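# Open Saturday's pill organiser lid, keep others closed

## Task

Finish with the Saturday compartment's lid of the pill organiser swung open to vertical or past it, every other lid closed and latched, and the organiser resting level on its base on the table.

## Robot and tools

Robot: two arms, left_arm and right_arm, each ending in a five-finger hand. The left hand mirrors the right. Calibrated bases in the scene frame: left_arm at (-0.058, +0.526, 0) m, right_arm at (-0.057, -0.452, -0.001) m. A floor post stands behind the arms and a camera stand sits between them, just behind the bases; do not strike either.

Scene frame: origin at table-top height, midway between the nominal bases. +z is up, +x points out over the table, +y points toward left_arm. The arm names do not match image sides. Results give each hand point's end_effector_position (m), end_effector_quat_wxyz and velocities (m/s, rad/s) in this frame, and they can be a few centimetres off.

Hand point: it sits 0.15 m out from the wrist flange along the fingers and 0.05 m in front of the palm. Its +z runs along the straight fingers and +y out of the palm. +x crosses the palm away from the thumb on the right hand and toward the thumb on the left hand. Straight fingertips reach 0.06 to 0.07 m beyond the point along +z, with their centre lines 0.06 m behind it along -y. A bracket on the little-finger side of the wrist can collide with things. With fingers level, the wrist may hang below the hand point and reach the table first.

One row = 28 numbers, each in [-1, 1], always both arms: left dx, dy, dz, rx, ry, rz, then left hand little, ring, middle, index, thumb_bend, thumb_turn, force_limit, speed; then the same 14 for the right arm. The six pose numbers are an offset, not a pose: measured from that arm's Hand target at the start of the action (or move), along the Hand target's own axes. 1.0 equals 0.6 m or 180 degrees; rx, ry, rz form one rotation vector. Six zeros asks nothing new of that arm. Repeating an offset in a new call moves the arm further. Commanded orientation is clipped to within 32 degrees of the measured one.

Hand numbers are absolute targets. Fingers and thumb_bend: +1 straight, -1 curled. thumb_turn: +1 beside the palm, -1 facing the fingers. force_limit: -1 is about 0 N, +1 is 10 N at the fingertip (15 N for the two thumb motors). speed: -1 is nearly stopped, rising to full at +0.48 and above. No value means unchanged: resend the last eight numbers you used for that hand (before any have been sent, use hand_measured plus hand_force_limit and hand_speed). Close at speed -0.94 or lower for a gentle grip.

Tools:
- execute_actions: actions is a list of actions; each action is a table of up to 15 rows, one per 1/30 s step, and a short table repeats its final row to step 15. Every row in an action counts from the action's starting Hand target. Optional cameras list (names, ["all"], or []).
- move: target is one 28-number row or a list of up to 15 rows, every one an offset from the same starting Hand targets. speed in m/s, 0.002 to 3.6, default 0.25 (turning up to twice that in rad/s), one value or one per target. blend in m for rounding corners in a list, default 0. stop_force in N, 3 to 120, one value for both arms, ends an arm's path when its wrist sensor feels that much push against the motion; use it slowly to find contacts. zero (true by default) rezeroes before the move. blocking=false returns early, not allowed together with stop_force. All paths stop after 10 s. The result adds a move: line, e.g. done, off_target, moving, held or fault, with limits=paced or limits=held.
- wait: seconds, 0 to 3600.
- stop: brakes a running move.
- zoom_image: camera plus region [x0, y0, x1, y1] in pixels, at most 504 by 504.
- show_instructions: shows the reference pages.
- zero_wrist_force: arm, left_arm or right_arm.
- finished_scene: optional scene 1; final.

Cameras: cam_head_left, cam_head_right, cam_high (504x504), cam_left_wrist, cam_right_wrist (672x504, fisheye). Images come with an empty actions list or when requested.

Result lines: Hand target is the last commanded pose after clipping; the next offsets start from it, and the hand may rest short of it. hand_measured, hand_stopped_by (moving, target, force, stalled, fault) and hand_load_n (N at the fingertip, positive when pushed open) list six values in motor order. Wrist force and Wrist torque are in the end effector's axes, plus a line with the peak since last shown. Joint positions and torques follow.

Cautions: arms are stiff; going past a firm contact can trigger a fault stop (net force near 150 N, or wrist torque above 25.7 N m), halting the arm for 10 s. Contact between the two arms can end the scene. Keep the organiser on the table; letting it fall off fails the task. Avoid drops, slams, releasing moving parts and heavy pushes on fingers. Holding loads or straining to unreachable poses heats motors; a MOTOR HOT line warns at 70 °C and brakes engage at 85 °C.

Each tool is called after "Call:" as name(argument=value, ...) on one line, values as JSON.

Reference images:

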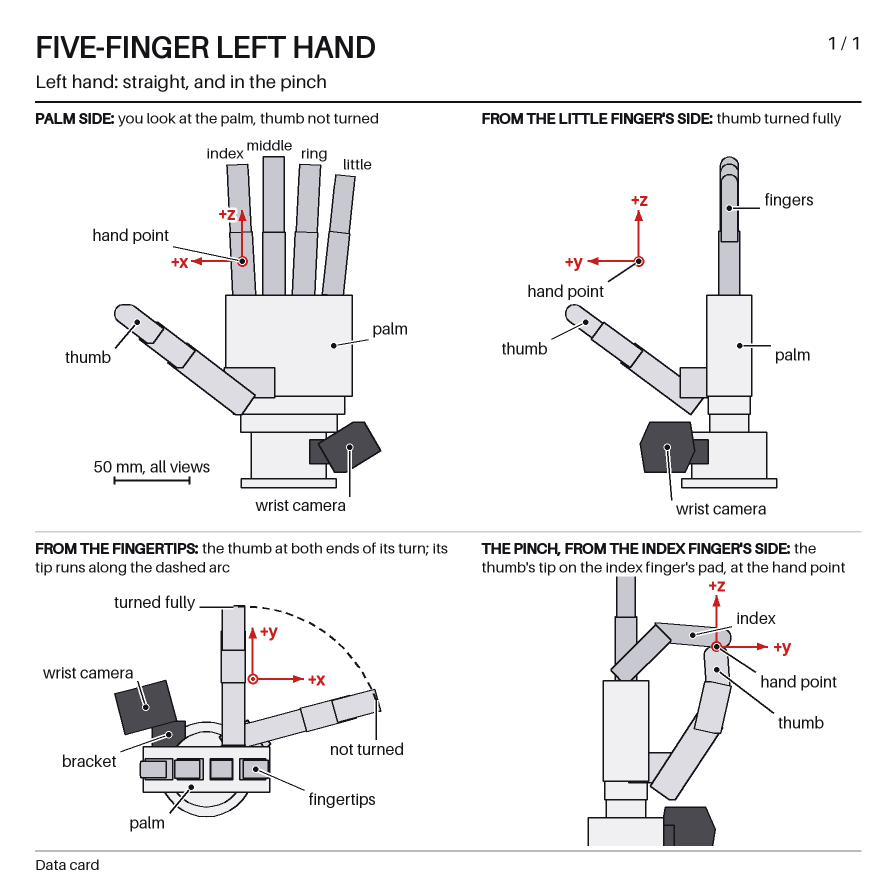

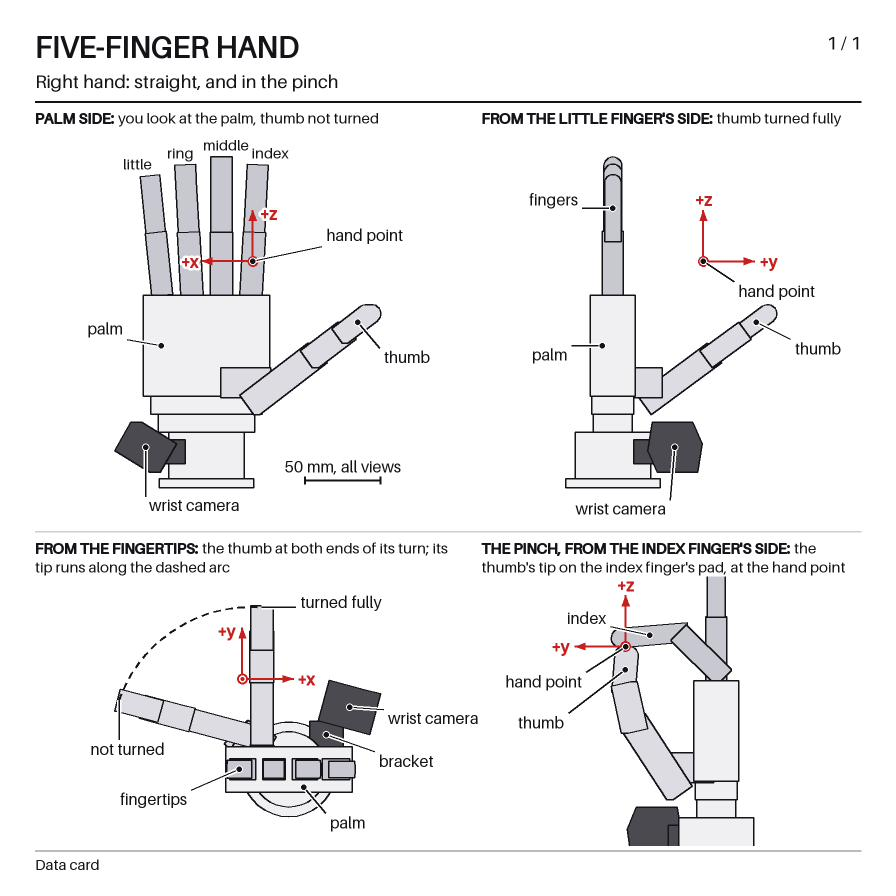

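## Session

Call:
execute_actions(actions=[])

Scene clock: 0.00 s.
left_arm: end_effector_position=(+0.7164, +0.1680, +0.1284) hand_measured=(+1.000, +1.000, +1.000, +1.000, +1.000, +1.000) hand_load_n=(+0.0, +0.0, +0.0, +0.0, +0.0, +0.0) hand_stopped_by=(target, target, target, target, target, target) hand_force_limit=0.00 hand_speed=-0.80 end_effector_quat_wxyz=(+0.288, -0.577, +0.687, -0.336) | right_arm: end_effector_position=(+0.4620, +0.1269, +0.3101) hand_measured=(+1.000, +1.000, +1.000, +1.000, +1.000, +1.000) hand_load_n=(+0.0, +0.0, +0.0, +0.0, +0.0, +0.0) hand_stopped_by=(target, target, target, target, target, target) hand_force_limit=0.00 hand_speed=-0.80 end_effector_quat_wxyz=(+0.098, -0.393, +0.721, +0.562)
Joint positions: left_arm=[2.839 -2.518 -0.632 2.494 -1.646 3.093] | right_arm=[0.327 -0.366 0.322 1.651 0.356 -2.281]
Joint velocities: within noise
Joint torques (N m): no reading
Wrist force (N): no reading
Wrist torque (N m): no reading
Wrist force, peak (N): no reading
Hand target: left_arm +0.7164, +0.1680, +0.1284; +0.288, -0.577, +0.687, -0.336 | right_arm +0.4620, +0.1269, +0.3101; +0.098, -0.393, +0.721, +0.562

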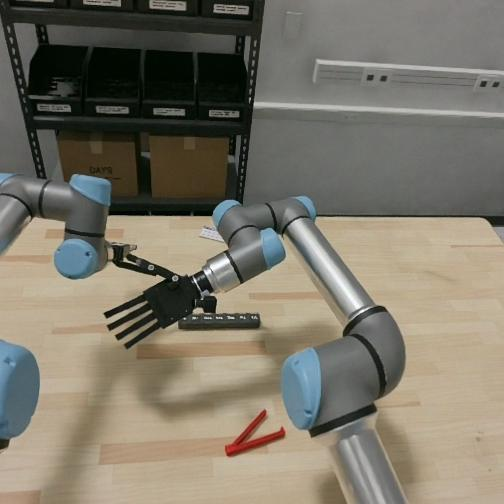

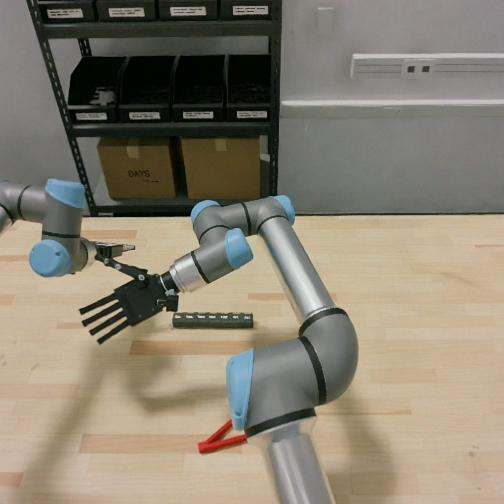

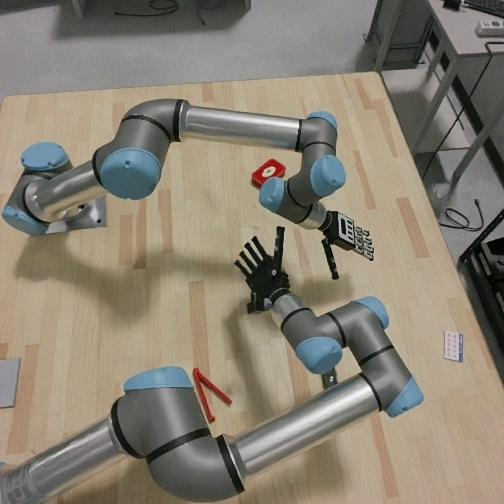

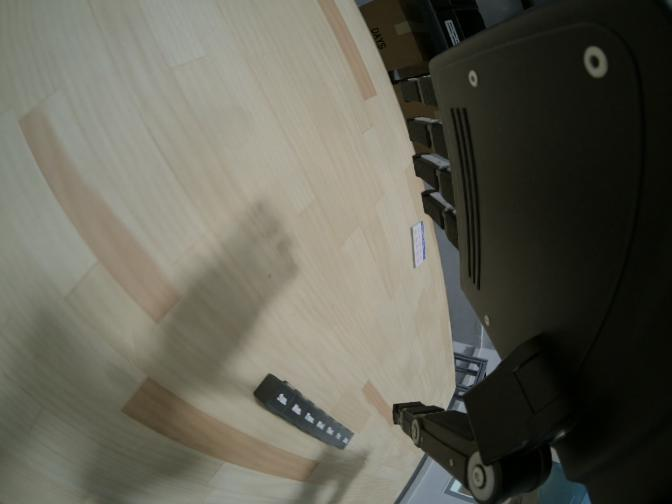

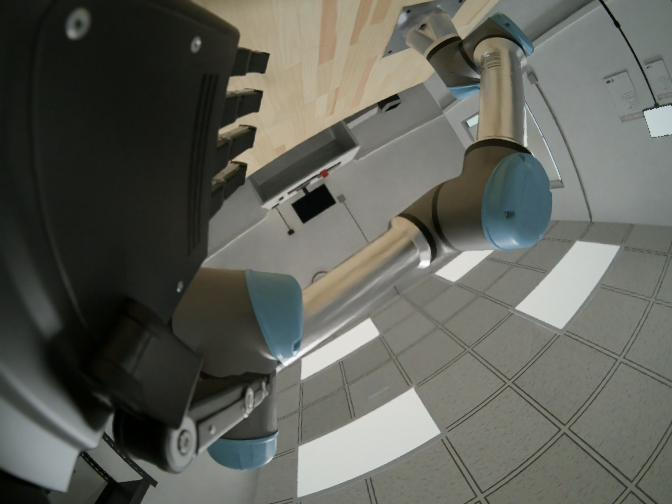

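Call:
zoom_image(camera="cam_head_left", region=[170, 290, 270, 350])

Call:
zoom_image(camera="cam_head_right", region=[160, 290, 260, 350])

Call:
zoom_image(camera="cam_left_wrist", region=[230, 350, 380, 470])

Call:
zoom_image(camera="cam_high", region=[230, 280, 430, 430])

Scaled by 5.040 from the camera's image (finer frame: 720x720).

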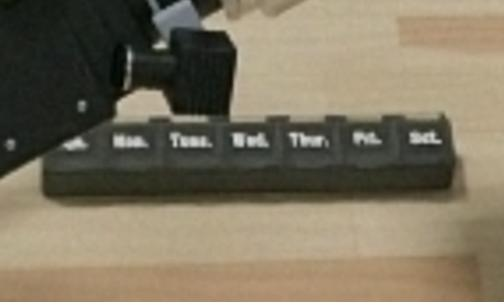

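Scaled by 5.040 from the camera's image (finer frame: 720x720).

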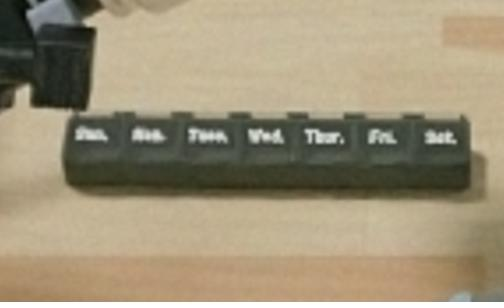

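Scaled by 3.360 from the camera's image (finer frame: 960x720).

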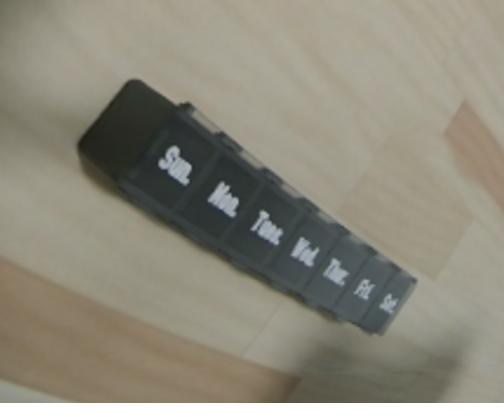

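Scaled by 2.520 from the camera's image (finer frame: 720x720).

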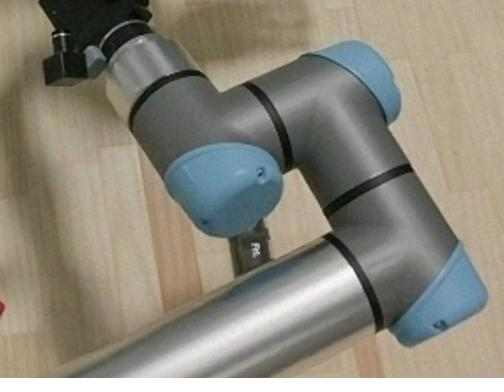

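Call:
move(target=[0,0,0,0,0,0,1,1,1,1,1,1,0,-0.8,0.1455,0.147,-0.3627,0.0742,-0.0933,0.0443,1,1,1,1,1,1,0,-0.8], speed=0.2, cameras=["all"])

Scene clock: 53.67 s.
left_arm: end_effector_position=(+0.7164, +0.1680, +0.1284) hand_measured=(+1.000, +1.000, +1.000, +1.000, +1.000, +1.000) hand_load_n=(+0.0, +0.0, +0.0, +0.0, +0.0, -0.5) hand_stopped_by=(target, target, target, target, target, target) hand_force_limit=0.00 hand_speed=-0.80 end_effector_quat_wxyz=(+0.288, -0.577, +0.687, -0.336) | right_arm: end_effector_position=(+0.4092, -0.1010, +0.3996) hand_measured=(+1.000, +1.000, +1.000, +1.000, +1.000, +1.000) hand_load_n=(+0.0, +0.0, -0.5, +0.0, +0.0, +0.0) hand_stopped_by=(target, target, target, target, target, target) hand_force_limit=0.00 hand_speed=-0.80 end_effector_quat_wxyz=(+0.208, -0.243, +0.784, +0.532)
Joint positions: left_arm=[2.839 -2.518 -0.632 2.494 -1.646 3.093] | right_arm=[-0.074 -1.135 1.465 1.282 0.356 -2.287]
Joint torques (N m): left_arm=[1.43 59.86 21.55 -0.4 -0.02 -0.07] | right_arm=[-9.75 -41.65 -9.35 3.94 -3.17 -2.02]
Wrist force (N): left_arm=[0.2 -0.1 -0.1] | right_arm=[-0.1 -0.1 -0.1]
Wrist torque (N m): left_arm=[-0.01 -0.02 0.01] | right_arm=[-0.04 -0.01 0.07]
Wrist force, peak (N): left_arm=[0.2 -0.4 -0.2] | right_arm=[0.2 0.3 -0.8]
Hand target: left_arm +0.7164, +0.1680, +0.1284; +0.288, -0.577, +0.687, -0.336 | right_arm +0.4092, -0.1011, +0.3996; +0.208, -0.243, +0.784, +0.532
Off the commanded pose: left_arm 0.000 m, 0 deg | right_arm 0.000 m, 0 deg.
move: done
cam_right_wrist: T_world_to_cam=[[-0.81009, 0.25206, 0.52936, 0.14319], [0.45016, -0.31109, 0.83701, -0.55856], [0.37565, 0.91635, 0.13854, 0.00135]] pos_world=[0.36693, -0.21109, 0.39153]

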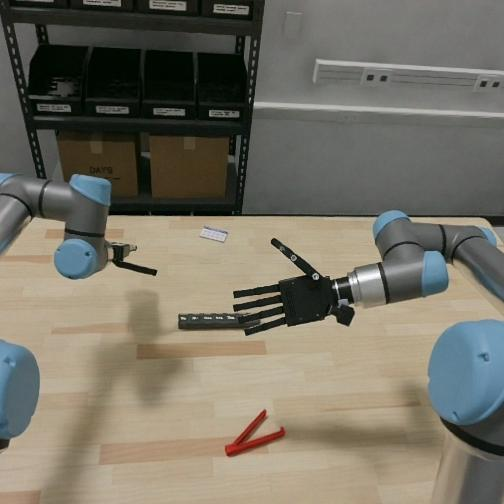

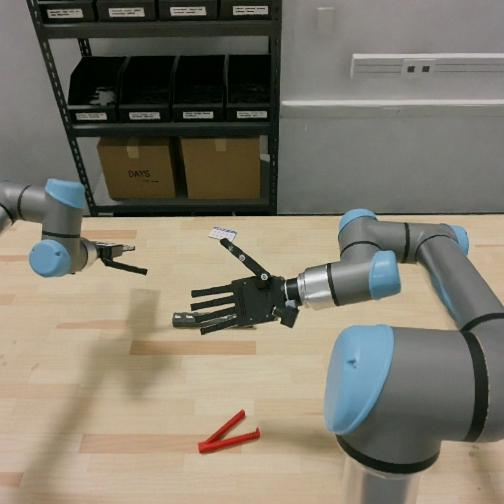

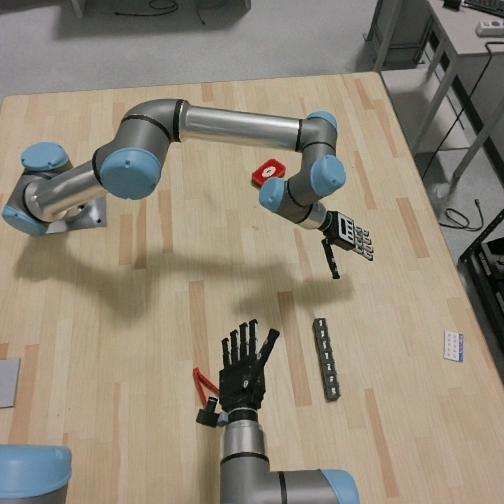

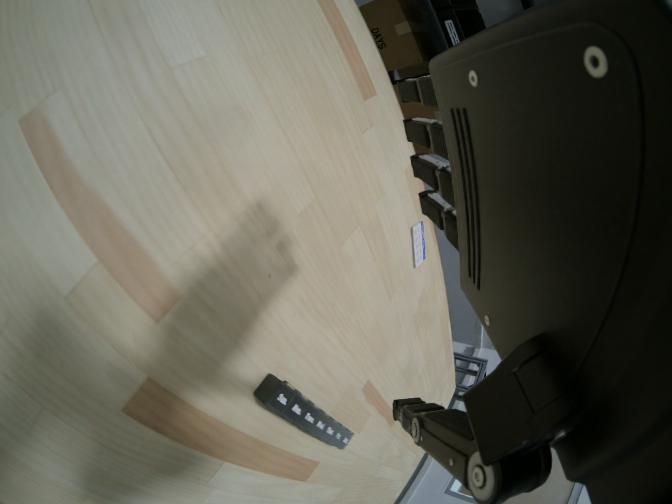

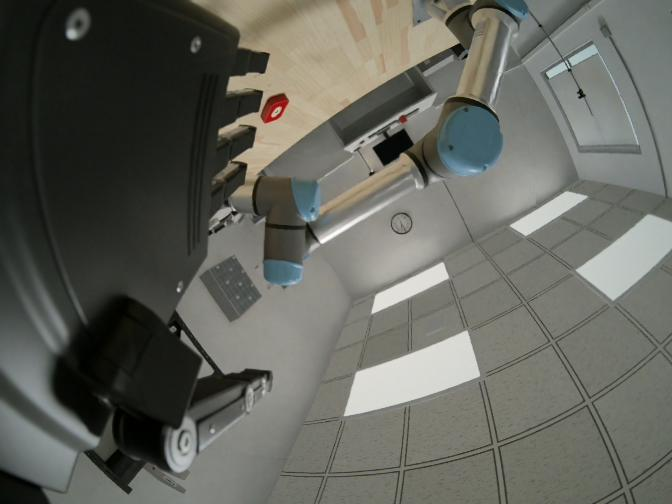

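Call:
zoom_image(camera="cam_high", region=[290, 310, 370, 410])

Call:
zoom_image(camera="cam_left_wrist", region=[240, 360, 370, 460])

Scaled by 5.040 from the camera's image (finer frame: 720x720).

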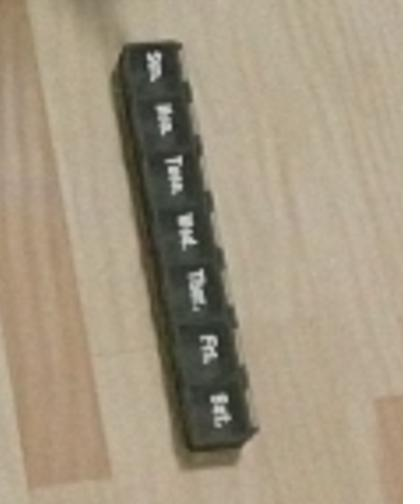

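Scaled by 3.877 from the camera's image (finer frame: 960x720).

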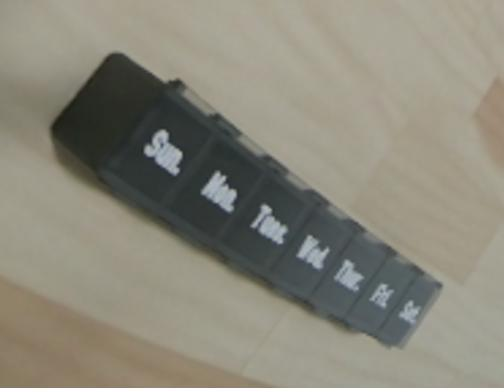

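Call:
move(target=[0,0,0,0,0,0,1,1,1,1,1,1,0,-0.8,-0.1758,0.2017,-0.2063,-0.1935,-0.1686,0,1,1,1,1,1,1,0,-0.8], speed=0.25)

Scene clock: 69.27 s.
left_arm: end_effector_position=(+0.7164, +0.1680, +0.1284) hand_measured=(+1.000, +1.000, +1.000, +1.000, +1.000, +1.000) hand_load_n=(+0.0, +0.0, +0.0, +0.0, +0.0, +0.0) hand_stopped_by=(target, target, target, target, target, target) hand_force_limit=0.00 hand_speed=-0.80 end_effector_quat_wxyz=(+0.288, -0.577, +0.687, -0.336) | right_arm: end_effector_position=(+0.4119, -0.1617, +0.5929) hand_measured=(+1.000, +1.000, +1.000, +1.000, +1.000, +1.000) hand_load_n=(+0.0, +0.0, +0.0, +0.0, +0.0, +0.0) hand_stopped_by=(target, target, target, target, target, target) hand_force_limit=0.00 hand_speed=-0.80 end_effector_quat_wxyz=(+0.322, -0.148, +0.511, +0.784)
Joint positions: left_arm=[2.839 -2.518 -0.632 2.494 -1.646 3.093] | right_arm=[-0.073 -1.135 1.465 1.285 -0.45 -2.291]
Joint torques (N m): left_arm=[0.92 59.11 20.99 -0.31 -0.36 -0.1] | right_arm=[11.62 -22.45 -24.39 3.87 -3.54 -1.98]
Wrist force (N): left_arm=[0.0 -0.1 -0.1] | right_arm=[0.0 0.0 0.0]
Wrist torque (N m): left_arm=[-0.02 0.00 0.01] | right_arm=[0.04 0.00 0.03]
Wrist force, peak (N): left_arm=[0.4 -0.1 -0.1] | right_arm=[0.0 0.0 0.5]
Hand target: left_arm +0.7164, +0.1680, +0.1284; +0.288, -0.577, +0.687, -0.336 | right_arm +0.4119, -0.1617, +0.5930; +0.322, -0.148, +0.511, +0.784
Off the commanded pose: left_arm 0.000 m, 0 deg | right_arm 0.000 m, 0 deg.
move: done

Call:
move(target=[[0,0,0,0,0,0,1,1,1,1,1,1,0,-0.8,0.2935,-0.1170,-0.1362,-0.0970,0.1105,-0.3043,1,1,1,1,1,1,0,-0.8],[0,0,0,0,0,0,1,1,1,1,1,1,0,-0.8,0.3057,-0.4388,-0.2568,-0.1940,0.2210,-0.6086,1,1,1,1,1,1,0,-0.8],[0,0,0,0,0,0,1,1,1,1,1,1,0,-0.8,0.0242,-0.6357,-0.2385,-0.2909,0.3316,-0.9129,1,1,1,1,1,1,0,-0.8]], speed=0.3, blend=0.03, cameras=["cam_head_left","cam_high","cam_right_wrist"])

Scene clock: 80.63 s.
left_arm: end_effector_position=(+0.7164, +0.1680, +0.1284) hand_measured=(+1.000, +1.000, +1.000, +1.000, +1.000, +1.000) hand_load_n=(+0.0, +0.0, +0.0, +0.0, +0.0, +0.0) hand_stopped_by=(target, target, target, target, target, target) hand_force_limit=0.00 hand_speed=-0.80 end_effector_quat_wxyz=(+0.288, -0.577, +0.687, -0.336) | right_arm: end_effector_position=(+0.6368, -0.1810, +0.2536) hand_measured=(+1.000, +1.000, +1.000, +1.000, +1.000, +1.000) hand_load_n=(+0.0, +0.0, +0.0, +0.0, +0.0, +0.0) hand_stopped_by=(target, target, target, target, target, target) hand_force_limit=0.00 hand_speed=-0.80 end_effector_quat_wxyz=(-0.489, +0.805, +0.264, +0.208)
Joint positions: left_arm=[2.839 -2.518 -0.632 2.494 -1.646 3.093] | right_arm=[-0.073 -1.134 1.459 -1.895 -0.45 -2.291]
Joint torques (N m): left_arm=[1.1 58.92 21.18 -0.49 -0.62 -0.04] | right_arm=[11.63 -26.7 -13.48 -4.29 -0.62 2.29]
Wrist force (N): left_arm=[0.0 0.0 -0.1] | right_arm=[2.2 -2.0 -1.4]
Wrist torque (N m): left_arm=[0.00 0.01 0.00] | right_arm=[-0.11 -0.11 -0.02]
Wrist force, peak (N): left_arm=[0.3 0.0 -0.3] | right_arm=[2.4 -2.0 -1.5]
Hand target: left_arm +0.7164, +0.1680, +0.1284; +0.288, -0.577, +0.687, -0.336 | right_arm +0.6368, -0.1810, +0.2536; -0.489, +0.805, +0.264, +0.208
Off the commanded pose: left_arm 0.000 m, 0 deg | right_arm 0.000 m, 0 deg.
move: done
cam_right_wrist: T_world_to_cam=[[0.82853, -0.30344, -0.4706, -0.46548], [-0.50657, -0.76431, -0.39903, 0.27703], [-0.2386, 0.569, -0.78696, 0.5724]] pos_world=[0.66257, -0.2552, 0.34195]

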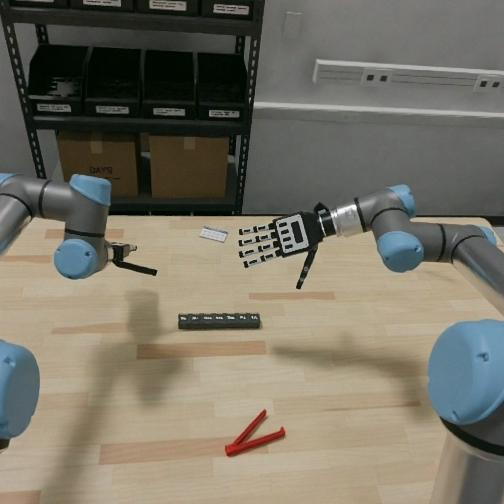

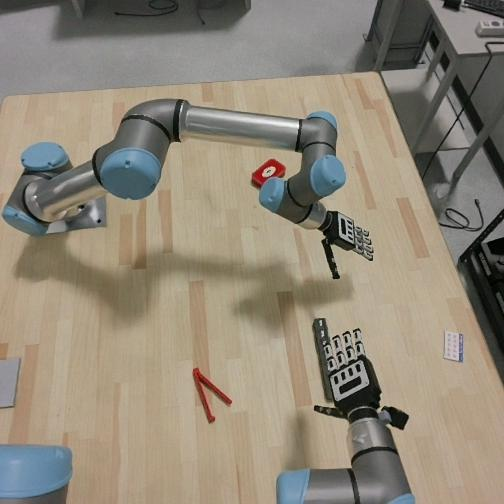

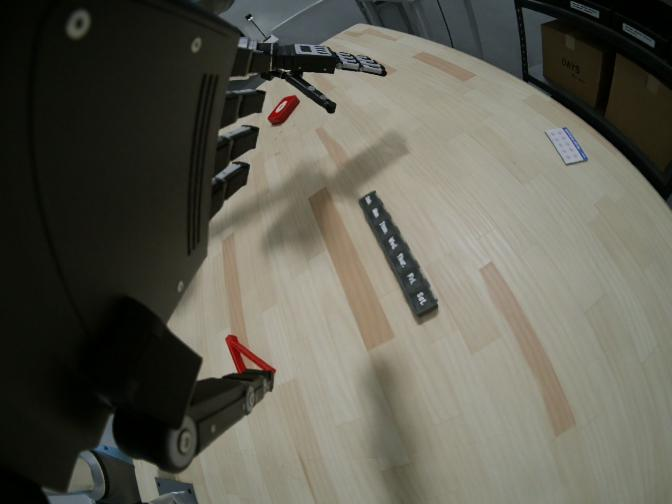

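Reconfigured. Zoom in.

Call:
zoom_image(camera="cam_right_wrist", region=[340, 180, 460, 330])

Call:
zoom_image(camera="cam_head_left", region=[170, 300, 270, 340])

Scaled by 3.360 from the camera's image (finer frame: 960x720).

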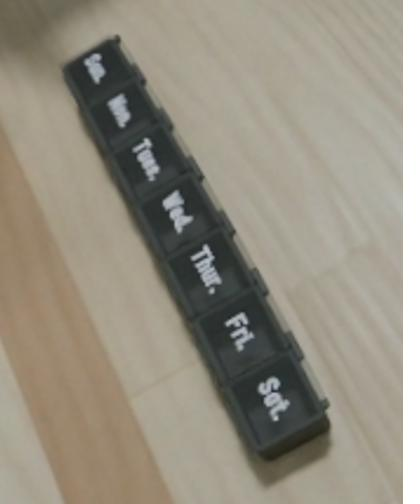

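Scaled by 5.040 from the camera's image (finer frame: 720x720).

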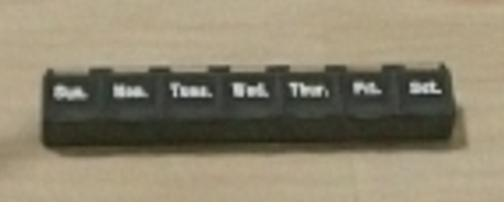

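Call:
move(target=[0,0,0,0,0,0,1,1,1,1,1,1,0,-0.8,-0.1882,0.0670,0.1140,-0.1379,-0.3420,-0.2655,-1,-1,-1,0,1,1,0,0], speed=0.25, cameras=["cam_head_left","cam_head_right", "cam_high","cam_right_wrist"])

Scene clock: 91.07 s.
left_arm: end_effector_position=(+0.7164, +0.1680, +0.1284) hand_measured=(+1.000, +1.000, +1.000, +1.000, +1.000, +1.000) hand_load_n=(+0.0, +0.0, +0.0, +0.0, +0.0, +0.0) hand_stopped_by=(target, target, target, target, target, target) hand_force_limit=0.00 hand_speed=-0.80 end_effector_quat_wxyz=(+0.288, -0.577, +0.687, -0.336) | right_arm: end_effector_position=(+0.5800, -0.1599, +0.1297) hand_measured=(-1.000, -1.000, -1.000, +0.000, +1.000, +1.000) hand_load_n=(+0.0, +0.0, +0.0, +0.0, +0.0, +0.0) hand_stopped_by=(target, target, target, target, target, target) hand_force_limit=0.00 hand_speed=0.00 end_effector_quat_wxyz=(+0.000, +0.708, +0.707, +0.000)
Joint positions: left_arm=[2.839 -2.518 -0.632 2.494 -1.646 3.093] | right_arm=[0.321 -1.106 1.532 -1.997 -1.57 -2.833]
Joint torques (N m): left_arm=[1.4 59.55 21.14 -0.42 -0.78 -0.05] | right_arm=[11.71 -27.11 -12.52 -4.12 -2.07 -2.04]
Wrist force (N): left_arm=[0.4 -0.1 0.0] | right_arm=[1.3 -1.4 -0.5]
Wrist torque (N m): left_arm=[-0.02 -0.05 0.02] | right_arm=[-0.18 -0.15 0.12]
Wrist force, peak (N): left_arm=[0.3 -0.4 -0.2] | right_arm=[2.4 -2.1 -1.7]
Hand target: left_arm +0.7164, +0.1680, +0.1284; +0.288, -0.577, +0.687, -0.336 | right_arm +0.5800, -0.1599, +0.1296; +0.000, +0.707, +0.707, +0.000
Off the commanded pose: left_arm 0.000 m, 0 deg | right_arm 0.000 m, 0 deg.
move: done
cam_right_wrist: T_world_to_cam=[[0.95571, 0.29428, 0.00392, -0.51006], [0.2436, -0.79847, 0.55055, -0.34876], [0.16514, -0.52521, -0.8348, 0.04643]] pos_world=[0.56476, -0.10399, 0.23277]

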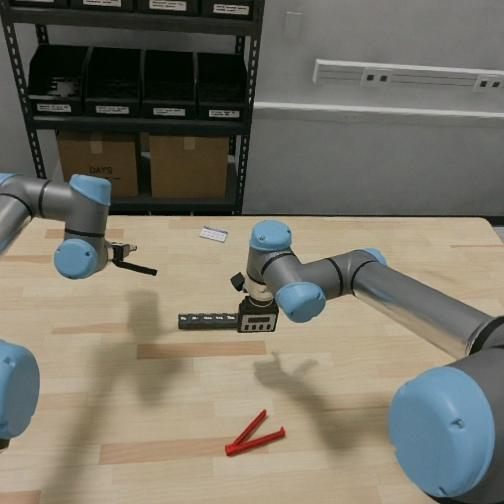

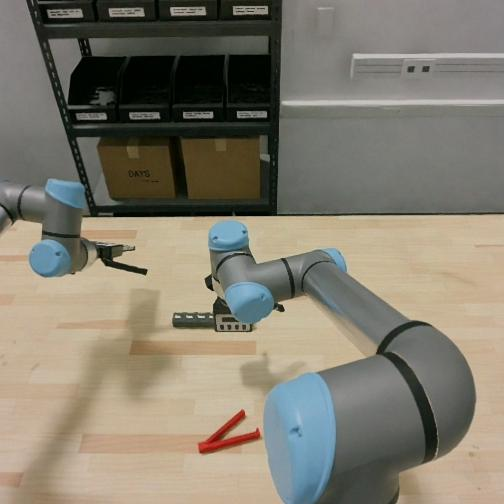

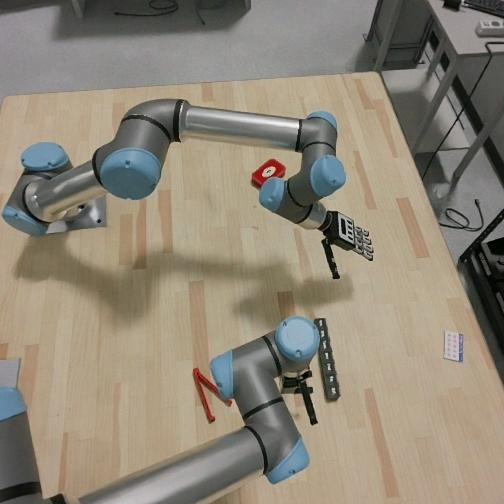

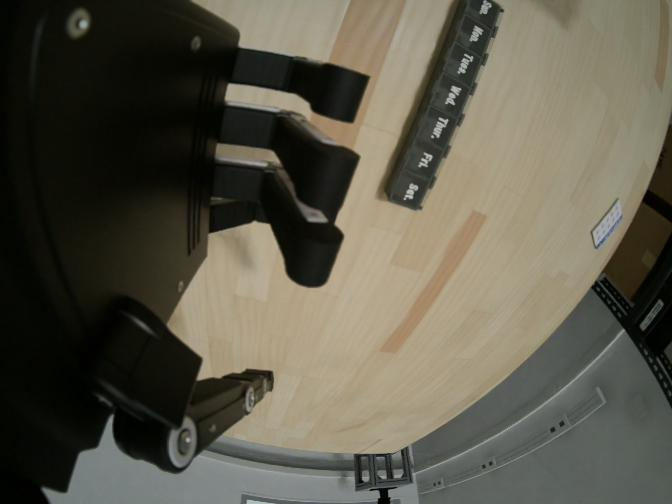

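Call:
zoom_image(camera="cam_right_wrist", region=[360, 0, 520, 220])

Call:
zoom_image(camera="cam_right_wrist", region=[200, 30, 440, 310])

Scaled by 2.291 from the camera's image (finer frame: 960x720).

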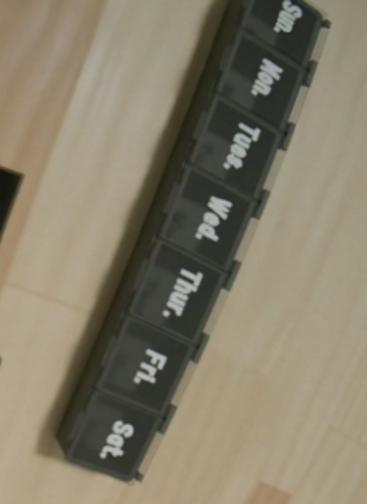

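Scaled by 1.800 from the camera's image (finer frame: 960x720).

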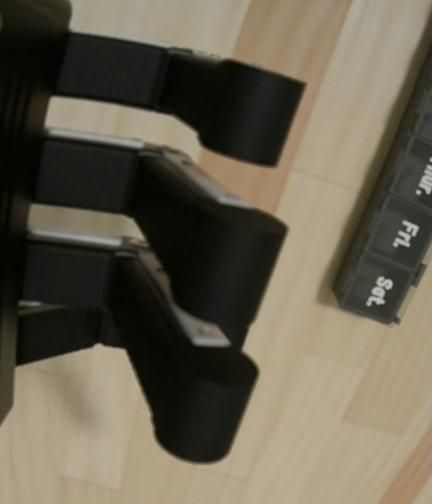

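Call:
move(target=[0.2667,0.0878,-0.1782,0,0,0,1,1,1,1,-1,-1,0,0,0,0,0,0,0,0,-1,-1,-1,0,1,1,0,0], speed=0.2, cameras=["cam_head_left","cam_head_right", "cam_high","cam_left_wrist","cam_right_wrist"])

Scene clock: 107.47 s.
left_arm: end_effector_position=(+0.5743, +0.0300, +0.1503) hand_measured=(+1.000, +1.000, +1.000, +1.000, -0.980, -1.000) hand_load_n=(+0.0, +0.0, +0.0, +0.0, +10.5, +1.5) hand_stopped_by=(target, target, target, target, force, target) hand_force_limit=0.00 hand_speed=0.00 end_effector_quat_wxyz=(+0.288, -0.577, +0.687, -0.336) | right_arm: end_effector_position=(+0.5800, -0.1599, +0.1296) hand_measured=(-1.000, -1.000, -1.000, +0.000, +1.000, +1.000) hand_load_n=(+0.5, +0.0, +0.0, +0.0, +0.0, +0.0) hand_stopped_by=(target, target, target, target, target, target) hand_force_limit=0.00 hand_speed=0.00 end_effector_quat_wxyz=(+0.000, +0.707, +0.707, +0.000)
Joint positions: left_arm=[2.56 -2.381 -0.833 2.525 -1.865 2.917] | right_arm=[0.321 -1.106 1.532 -1.997 -1.57 -2.833]
Joint torques (N m): left_arm=[-9.42 65.91 27.72 -2.9 -1.7 -2.2] | right_arm=[11.84 -29.19 -12.78 -4.21 -2.03 -2.15]
Wrist force (N): left_arm=[-0.1 0.2 -0.2] | right_arm=[1.4 -1.3 -0.5]
Wrist torque (N m): left_arm=[0.04 0.04 0.16] | right_arm=[-0.17 -0.16 0.12]
Wrist force, peak (N): left_arm=[0.7 0.4 -0.8] | right_arm=[1.8 -1.4 -0.6]
Hand target: left_arm +0.5741, +0.0299, +0.1503; +0.288, -0.577, +0.687, -0.336 | right_arm +0.5800, -0.1599, +0.1296; +0.000, +0.707, +0.707, +0.000
Off the commanded pose: left_arm 0.000 m, 0 deg | right_arm 0.000 m, 0 deg.
move: done
cam_left_wrist: T_world_to_cam=[[0.54328, -0.3917, 0.74258, -0.4051], [-0.66359, -0.74217, 0.094, 0.3992], [0.51429, -0.54383, -0.66313, -0.06586]] pos_world=[0.51885, 0.10178, 0.21962]
cam_right_wrist: T_world_to_cam=[[0.95563, 0.29453, 0.00398, -0.51001], [0.24371, -0.79819, 0.5509, -0.34882], [0.16543, -0.52549, -0.83456, 0.0461]] pos_world=[0.56476, -0.10399, 0.23267]

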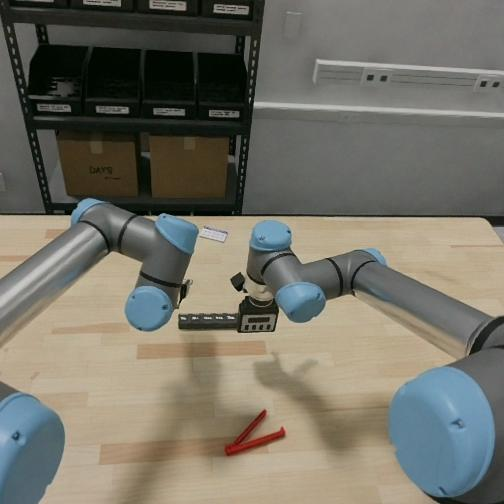

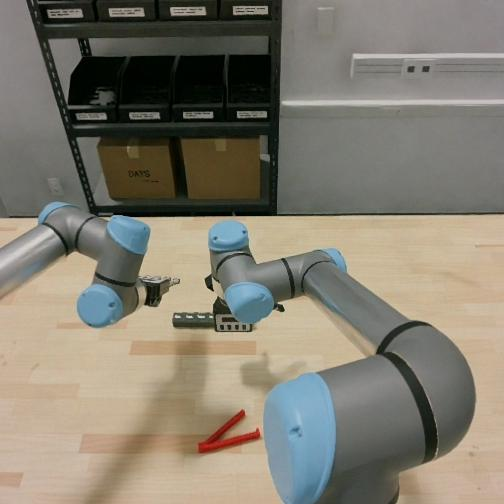

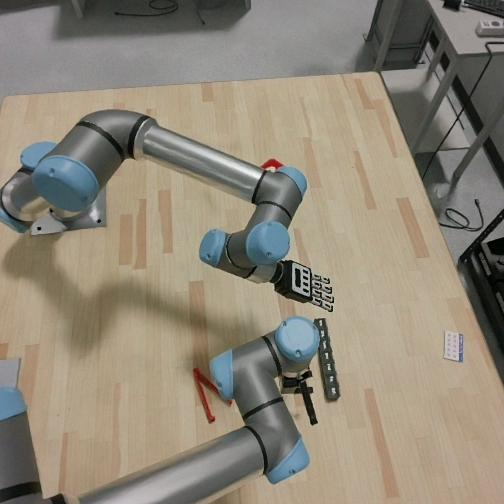

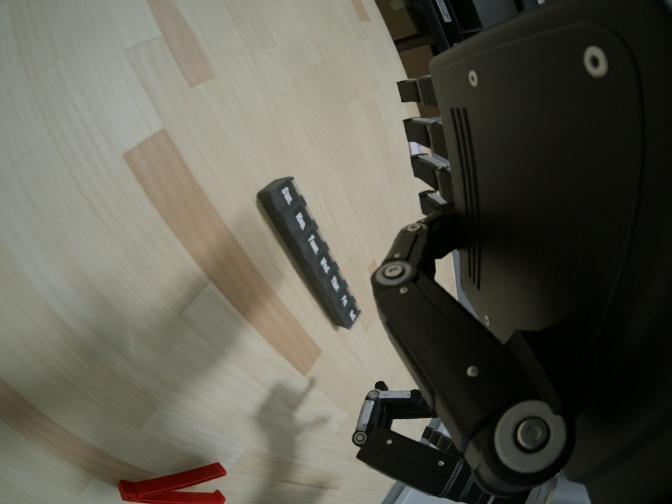

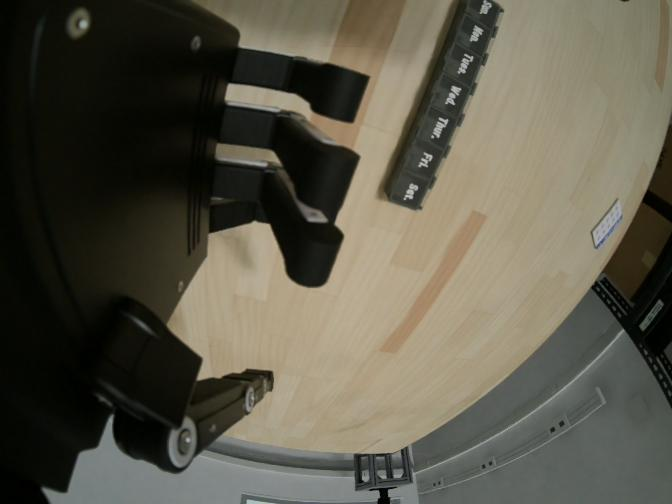

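Call:
zoom_image(camera="cam_left_wrist", region=[250, 170, 370, 340])

Call:
zoom_image(camera="cam_left_wrist", region=[300, 360, 480, 500])

Scaled by 2.965 from the camera's image (finer frame: 960x720).

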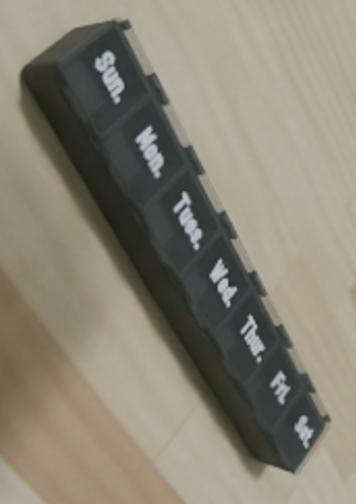

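Scaled by 2.800 from the camera's image (finer frame: 960x720).

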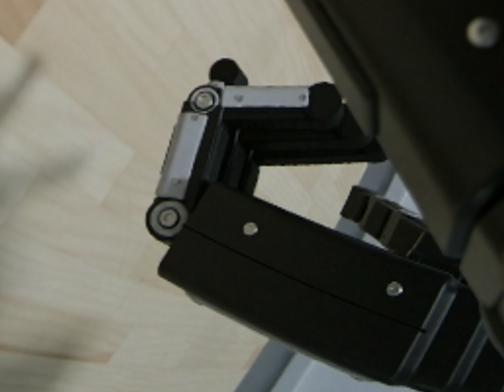

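Call:
move(target=[0.0223,0.2062,0.005,0,0,0,1,1,1,1,-0.85,-1,0,0,0,0,0,0,0,0,-1,-1,-1,0,1,1,0,0], speed=0.15, cameras=["cam_left_wrist"])

Call:
zoom_image(camera="cam_left_wrist", region=[260, 80, 400, 240])

Scene clock: 115.17 s.
left_arm: end_effector_position=(+0.5003, +0.0298, +0.0503) hand_measured=(+1.000, +1.000, +1.000, +1.000, -0.850, -1.000) hand_load_n=(+0.0, +0.0, +0.0, +0.0, +0.0, +0.0) hand_stopped_by=(target, target, target, target, target, target) hand_force_limit=0.00 hand_speed=0.00 end_effector_quat_wxyz=(+0.288, -0.577, +0.687, -0.336) end_effector_velocity=(-0.001, +0.000, -0.002) end_effector_angular_velocity=(+0.001, +0.001, -0.001) | right_arm: end_effector_position=(+0.5800, -0.1599, +0.1296) hand_measured=(-1.000, -1.000, -1.000, +0.000, +1.000, +1.000) hand_load_n=(+0.0, +0.5, +0.0, +0.0, +0.0, +0.0) hand_stopped_by=(target, target, target, target, target, target) hand_force_limit=0.00 hand_speed=0.00 end_effector_quat_wxyz=(+0.000, +0.707, +0.707, +0.000)
Joint positions: left_arm=[2.494 -2.306 -1.232 2.836 -1.916 2.873] | right_arm=[0.321 -1.106 1.532 -1.997 -1.57 -2.833]
Joint velocities: left_arm=[-0.001 0 -0.005 0.003 0 0] | right_arm=[within noise]
Joint torques (N m): left_arm=[-10.24 61.63 12.18 1.96 -1.9 -2.12] | right_arm=[11.77 -34.53 -12.65 -4.06 -1.97 -2.14]
Wrist force (N): left_arm=[0.1 0.2 -0.1] | right_arm=[1.2 -1.2 -0.5]
Wrist torque (N m): left_arm=[0.01 0.00 0.16] | right_arm=[-0.16 -0.13 0.11]
Wrist force, peak (N): left_arm=[0.0 1.3 0.2] | right_arm=[1.6 -1.4 -0.6]
Hand target: left_arm +0.5002, +0.0298, +0.0502; +0.288, -0.577, +0.687, -0.336 | right_arm +0.5800, -0.1599, +0.1296; +0.000, +0.707, +0.707, +0.000
Off the commanded pose: left_arm 0.000 m, 0 deg | right_arm 0.000 m, 0 deg.
move: done
cam_left_wrist: T_world_to_cam=[[0.54331, -0.39174, 0.74253, -0.29076], [-0.66358, -0.74217, 0.094, 0.35927], [0.51426, -0.5438, -0.66319, -0.09426]] pos_world=[0.44485, 0.10148, 0.11962]

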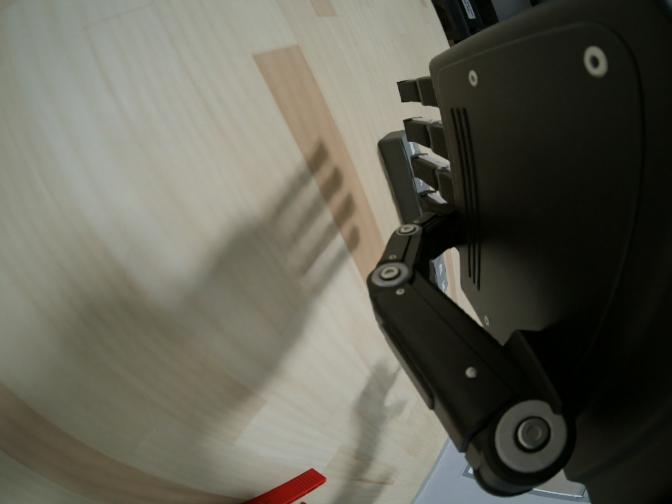

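Scaled by 3.150 from the camera's image (finer frame: 960x720).

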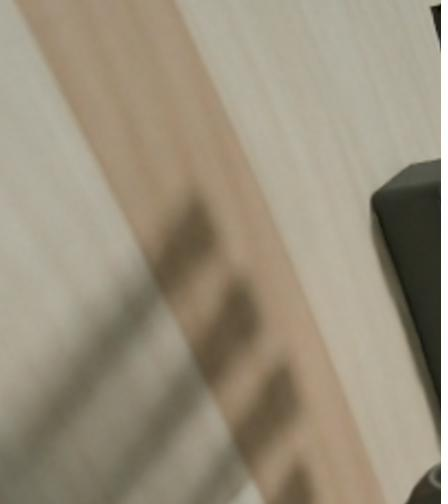

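Call:
move(target=[[-0.215,-0.109,-0.1297,0,0,0,1,1,1,1,-0.85,-1,0,0,0,0.1,-0.05,0,0,0,1,1,1,1,1,1,0,0],[-0.215,-0.109,-0.1297,0,0,0,1,1,1,1,-0.85,-1,0,0,0.095,0.2833,-0.05,0,0,0,1,1,1,1,1,1,0,0]], speed=0.2, blend=[0.02, 0], cameras=["cam_head_left","cam_head_right","cam_high","cam_right_wrist","cam_left_wrist"])

Scene clock: 137.80 s.
left_arm: end_effector_position=(+0.5002, +0.1599, +0.1504) hand_measured=(+1.000, +1.000, +1.000, +1.000, -0.850, -1.000) hand_load_n=(+0.0, +0.0, +0.0, +0.0, +0.0, +0.0) hand_stopped_by=(target, target, target, target, target, target) hand_force_limit=0.00 hand_speed=0.00 end_effector_quat_wxyz=(+0.288, -0.577, +0.687, -0.336) | right_arm: end_effector_position=(+0.7500, -0.1031, +0.1597) hand_measured=(+1.000, +1.000, +1.000, +1.000, +1.000, +1.000) hand_load_n=(+0.0, +0.0, +0.0, +0.0, +0.5, +0.0) hand_stopped_by=(target, target, target, target, target, target) hand_force_limit=0.00 hand_speed=0.00 end_effector_quat_wxyz=(+0.000, +0.707, +0.707, +0.000)
Joint positions: left_arm=[2.708 -2.006 -1.444 2.784 -1.75 3.012] | right_arm=[0.324 -0.662 0.696 -1.605 -1.57 -2.83]
Joint torques (N m): left_arm=[12.7 50.93 13.55 -2.74 1.54 2.06] | right_arm=[12.4 -43.61 -29.27 -0.88 -2.01 2.56]
Wrist force (N): left_arm=[-0.5 0.3 -0.2] | right_arm=[1.1 -1.3 -0.5]
Wrist torque (N m): left_arm=[0.03 0.07 -0.11] | right_arm=[-0.18 -0.12 0.01]
Wrist force, peak (N): left_arm=[0.9 0.7 0.5] | right_arm=[1.7 -1.7 -0.4]
Hand target: left_arm +0.5002, +0.1599, +0.1504; +0.288, -0.577, +0.687, -0.336 | right_arm +0.7500, -0.1031, +0.1597; +0.000, +0.707, +0.707, +0.000
Off the commanded pose: left_arm 0.000 m, 0 deg | right_arm 0.000 m, 0 deg.
move: done
cam_left_wrist: T_world_to_cam=[[0.54325, -0.39167, 0.74261, -0.31408], [-0.66356, -0.7422, 0.09396, 0.44635], [0.51437, -0.54381, -0.6631, 0.04286]] pos_world=[0.44475, 0.23158, 0.21972]
cam_right_wrist: T_world_to_cam=[[0.95563, 0.29455, 0.00423, -0.68928], [0.2436, -0.79825, 0.55087, -0.36138], [0.16564, -0.5254, -0.83458, 0.07282]] pos_world=[0.73467, -0.04719, 0.26277]

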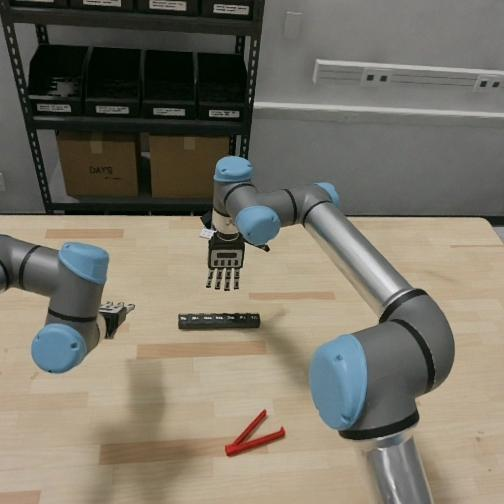

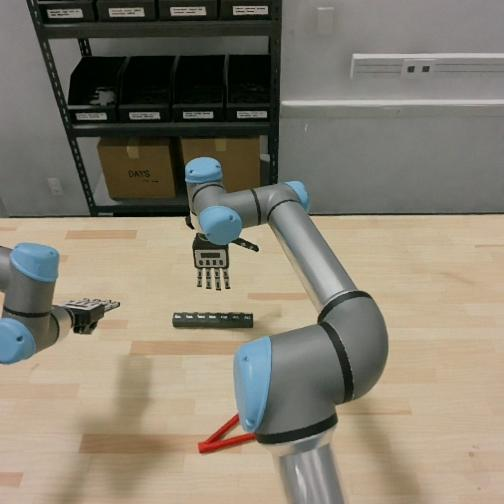

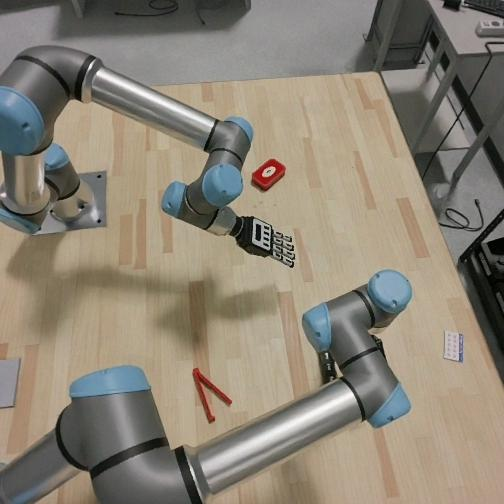

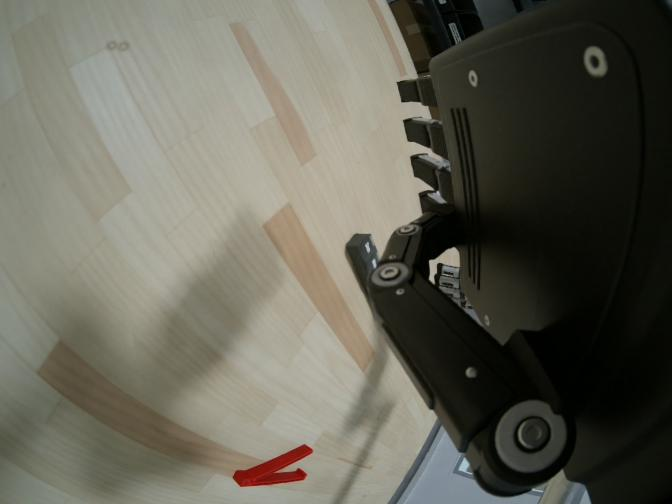

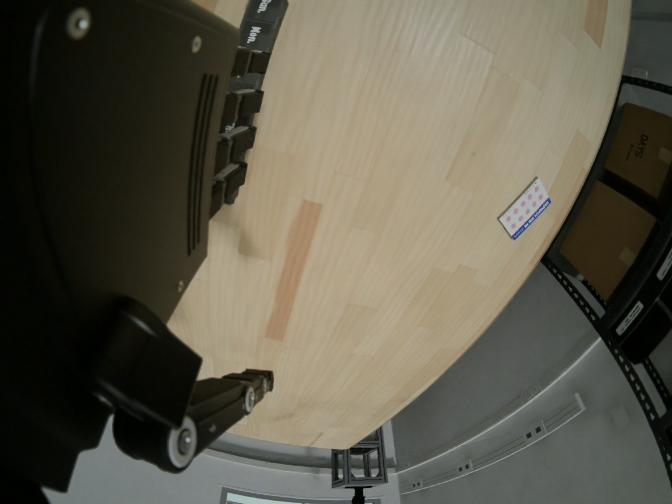

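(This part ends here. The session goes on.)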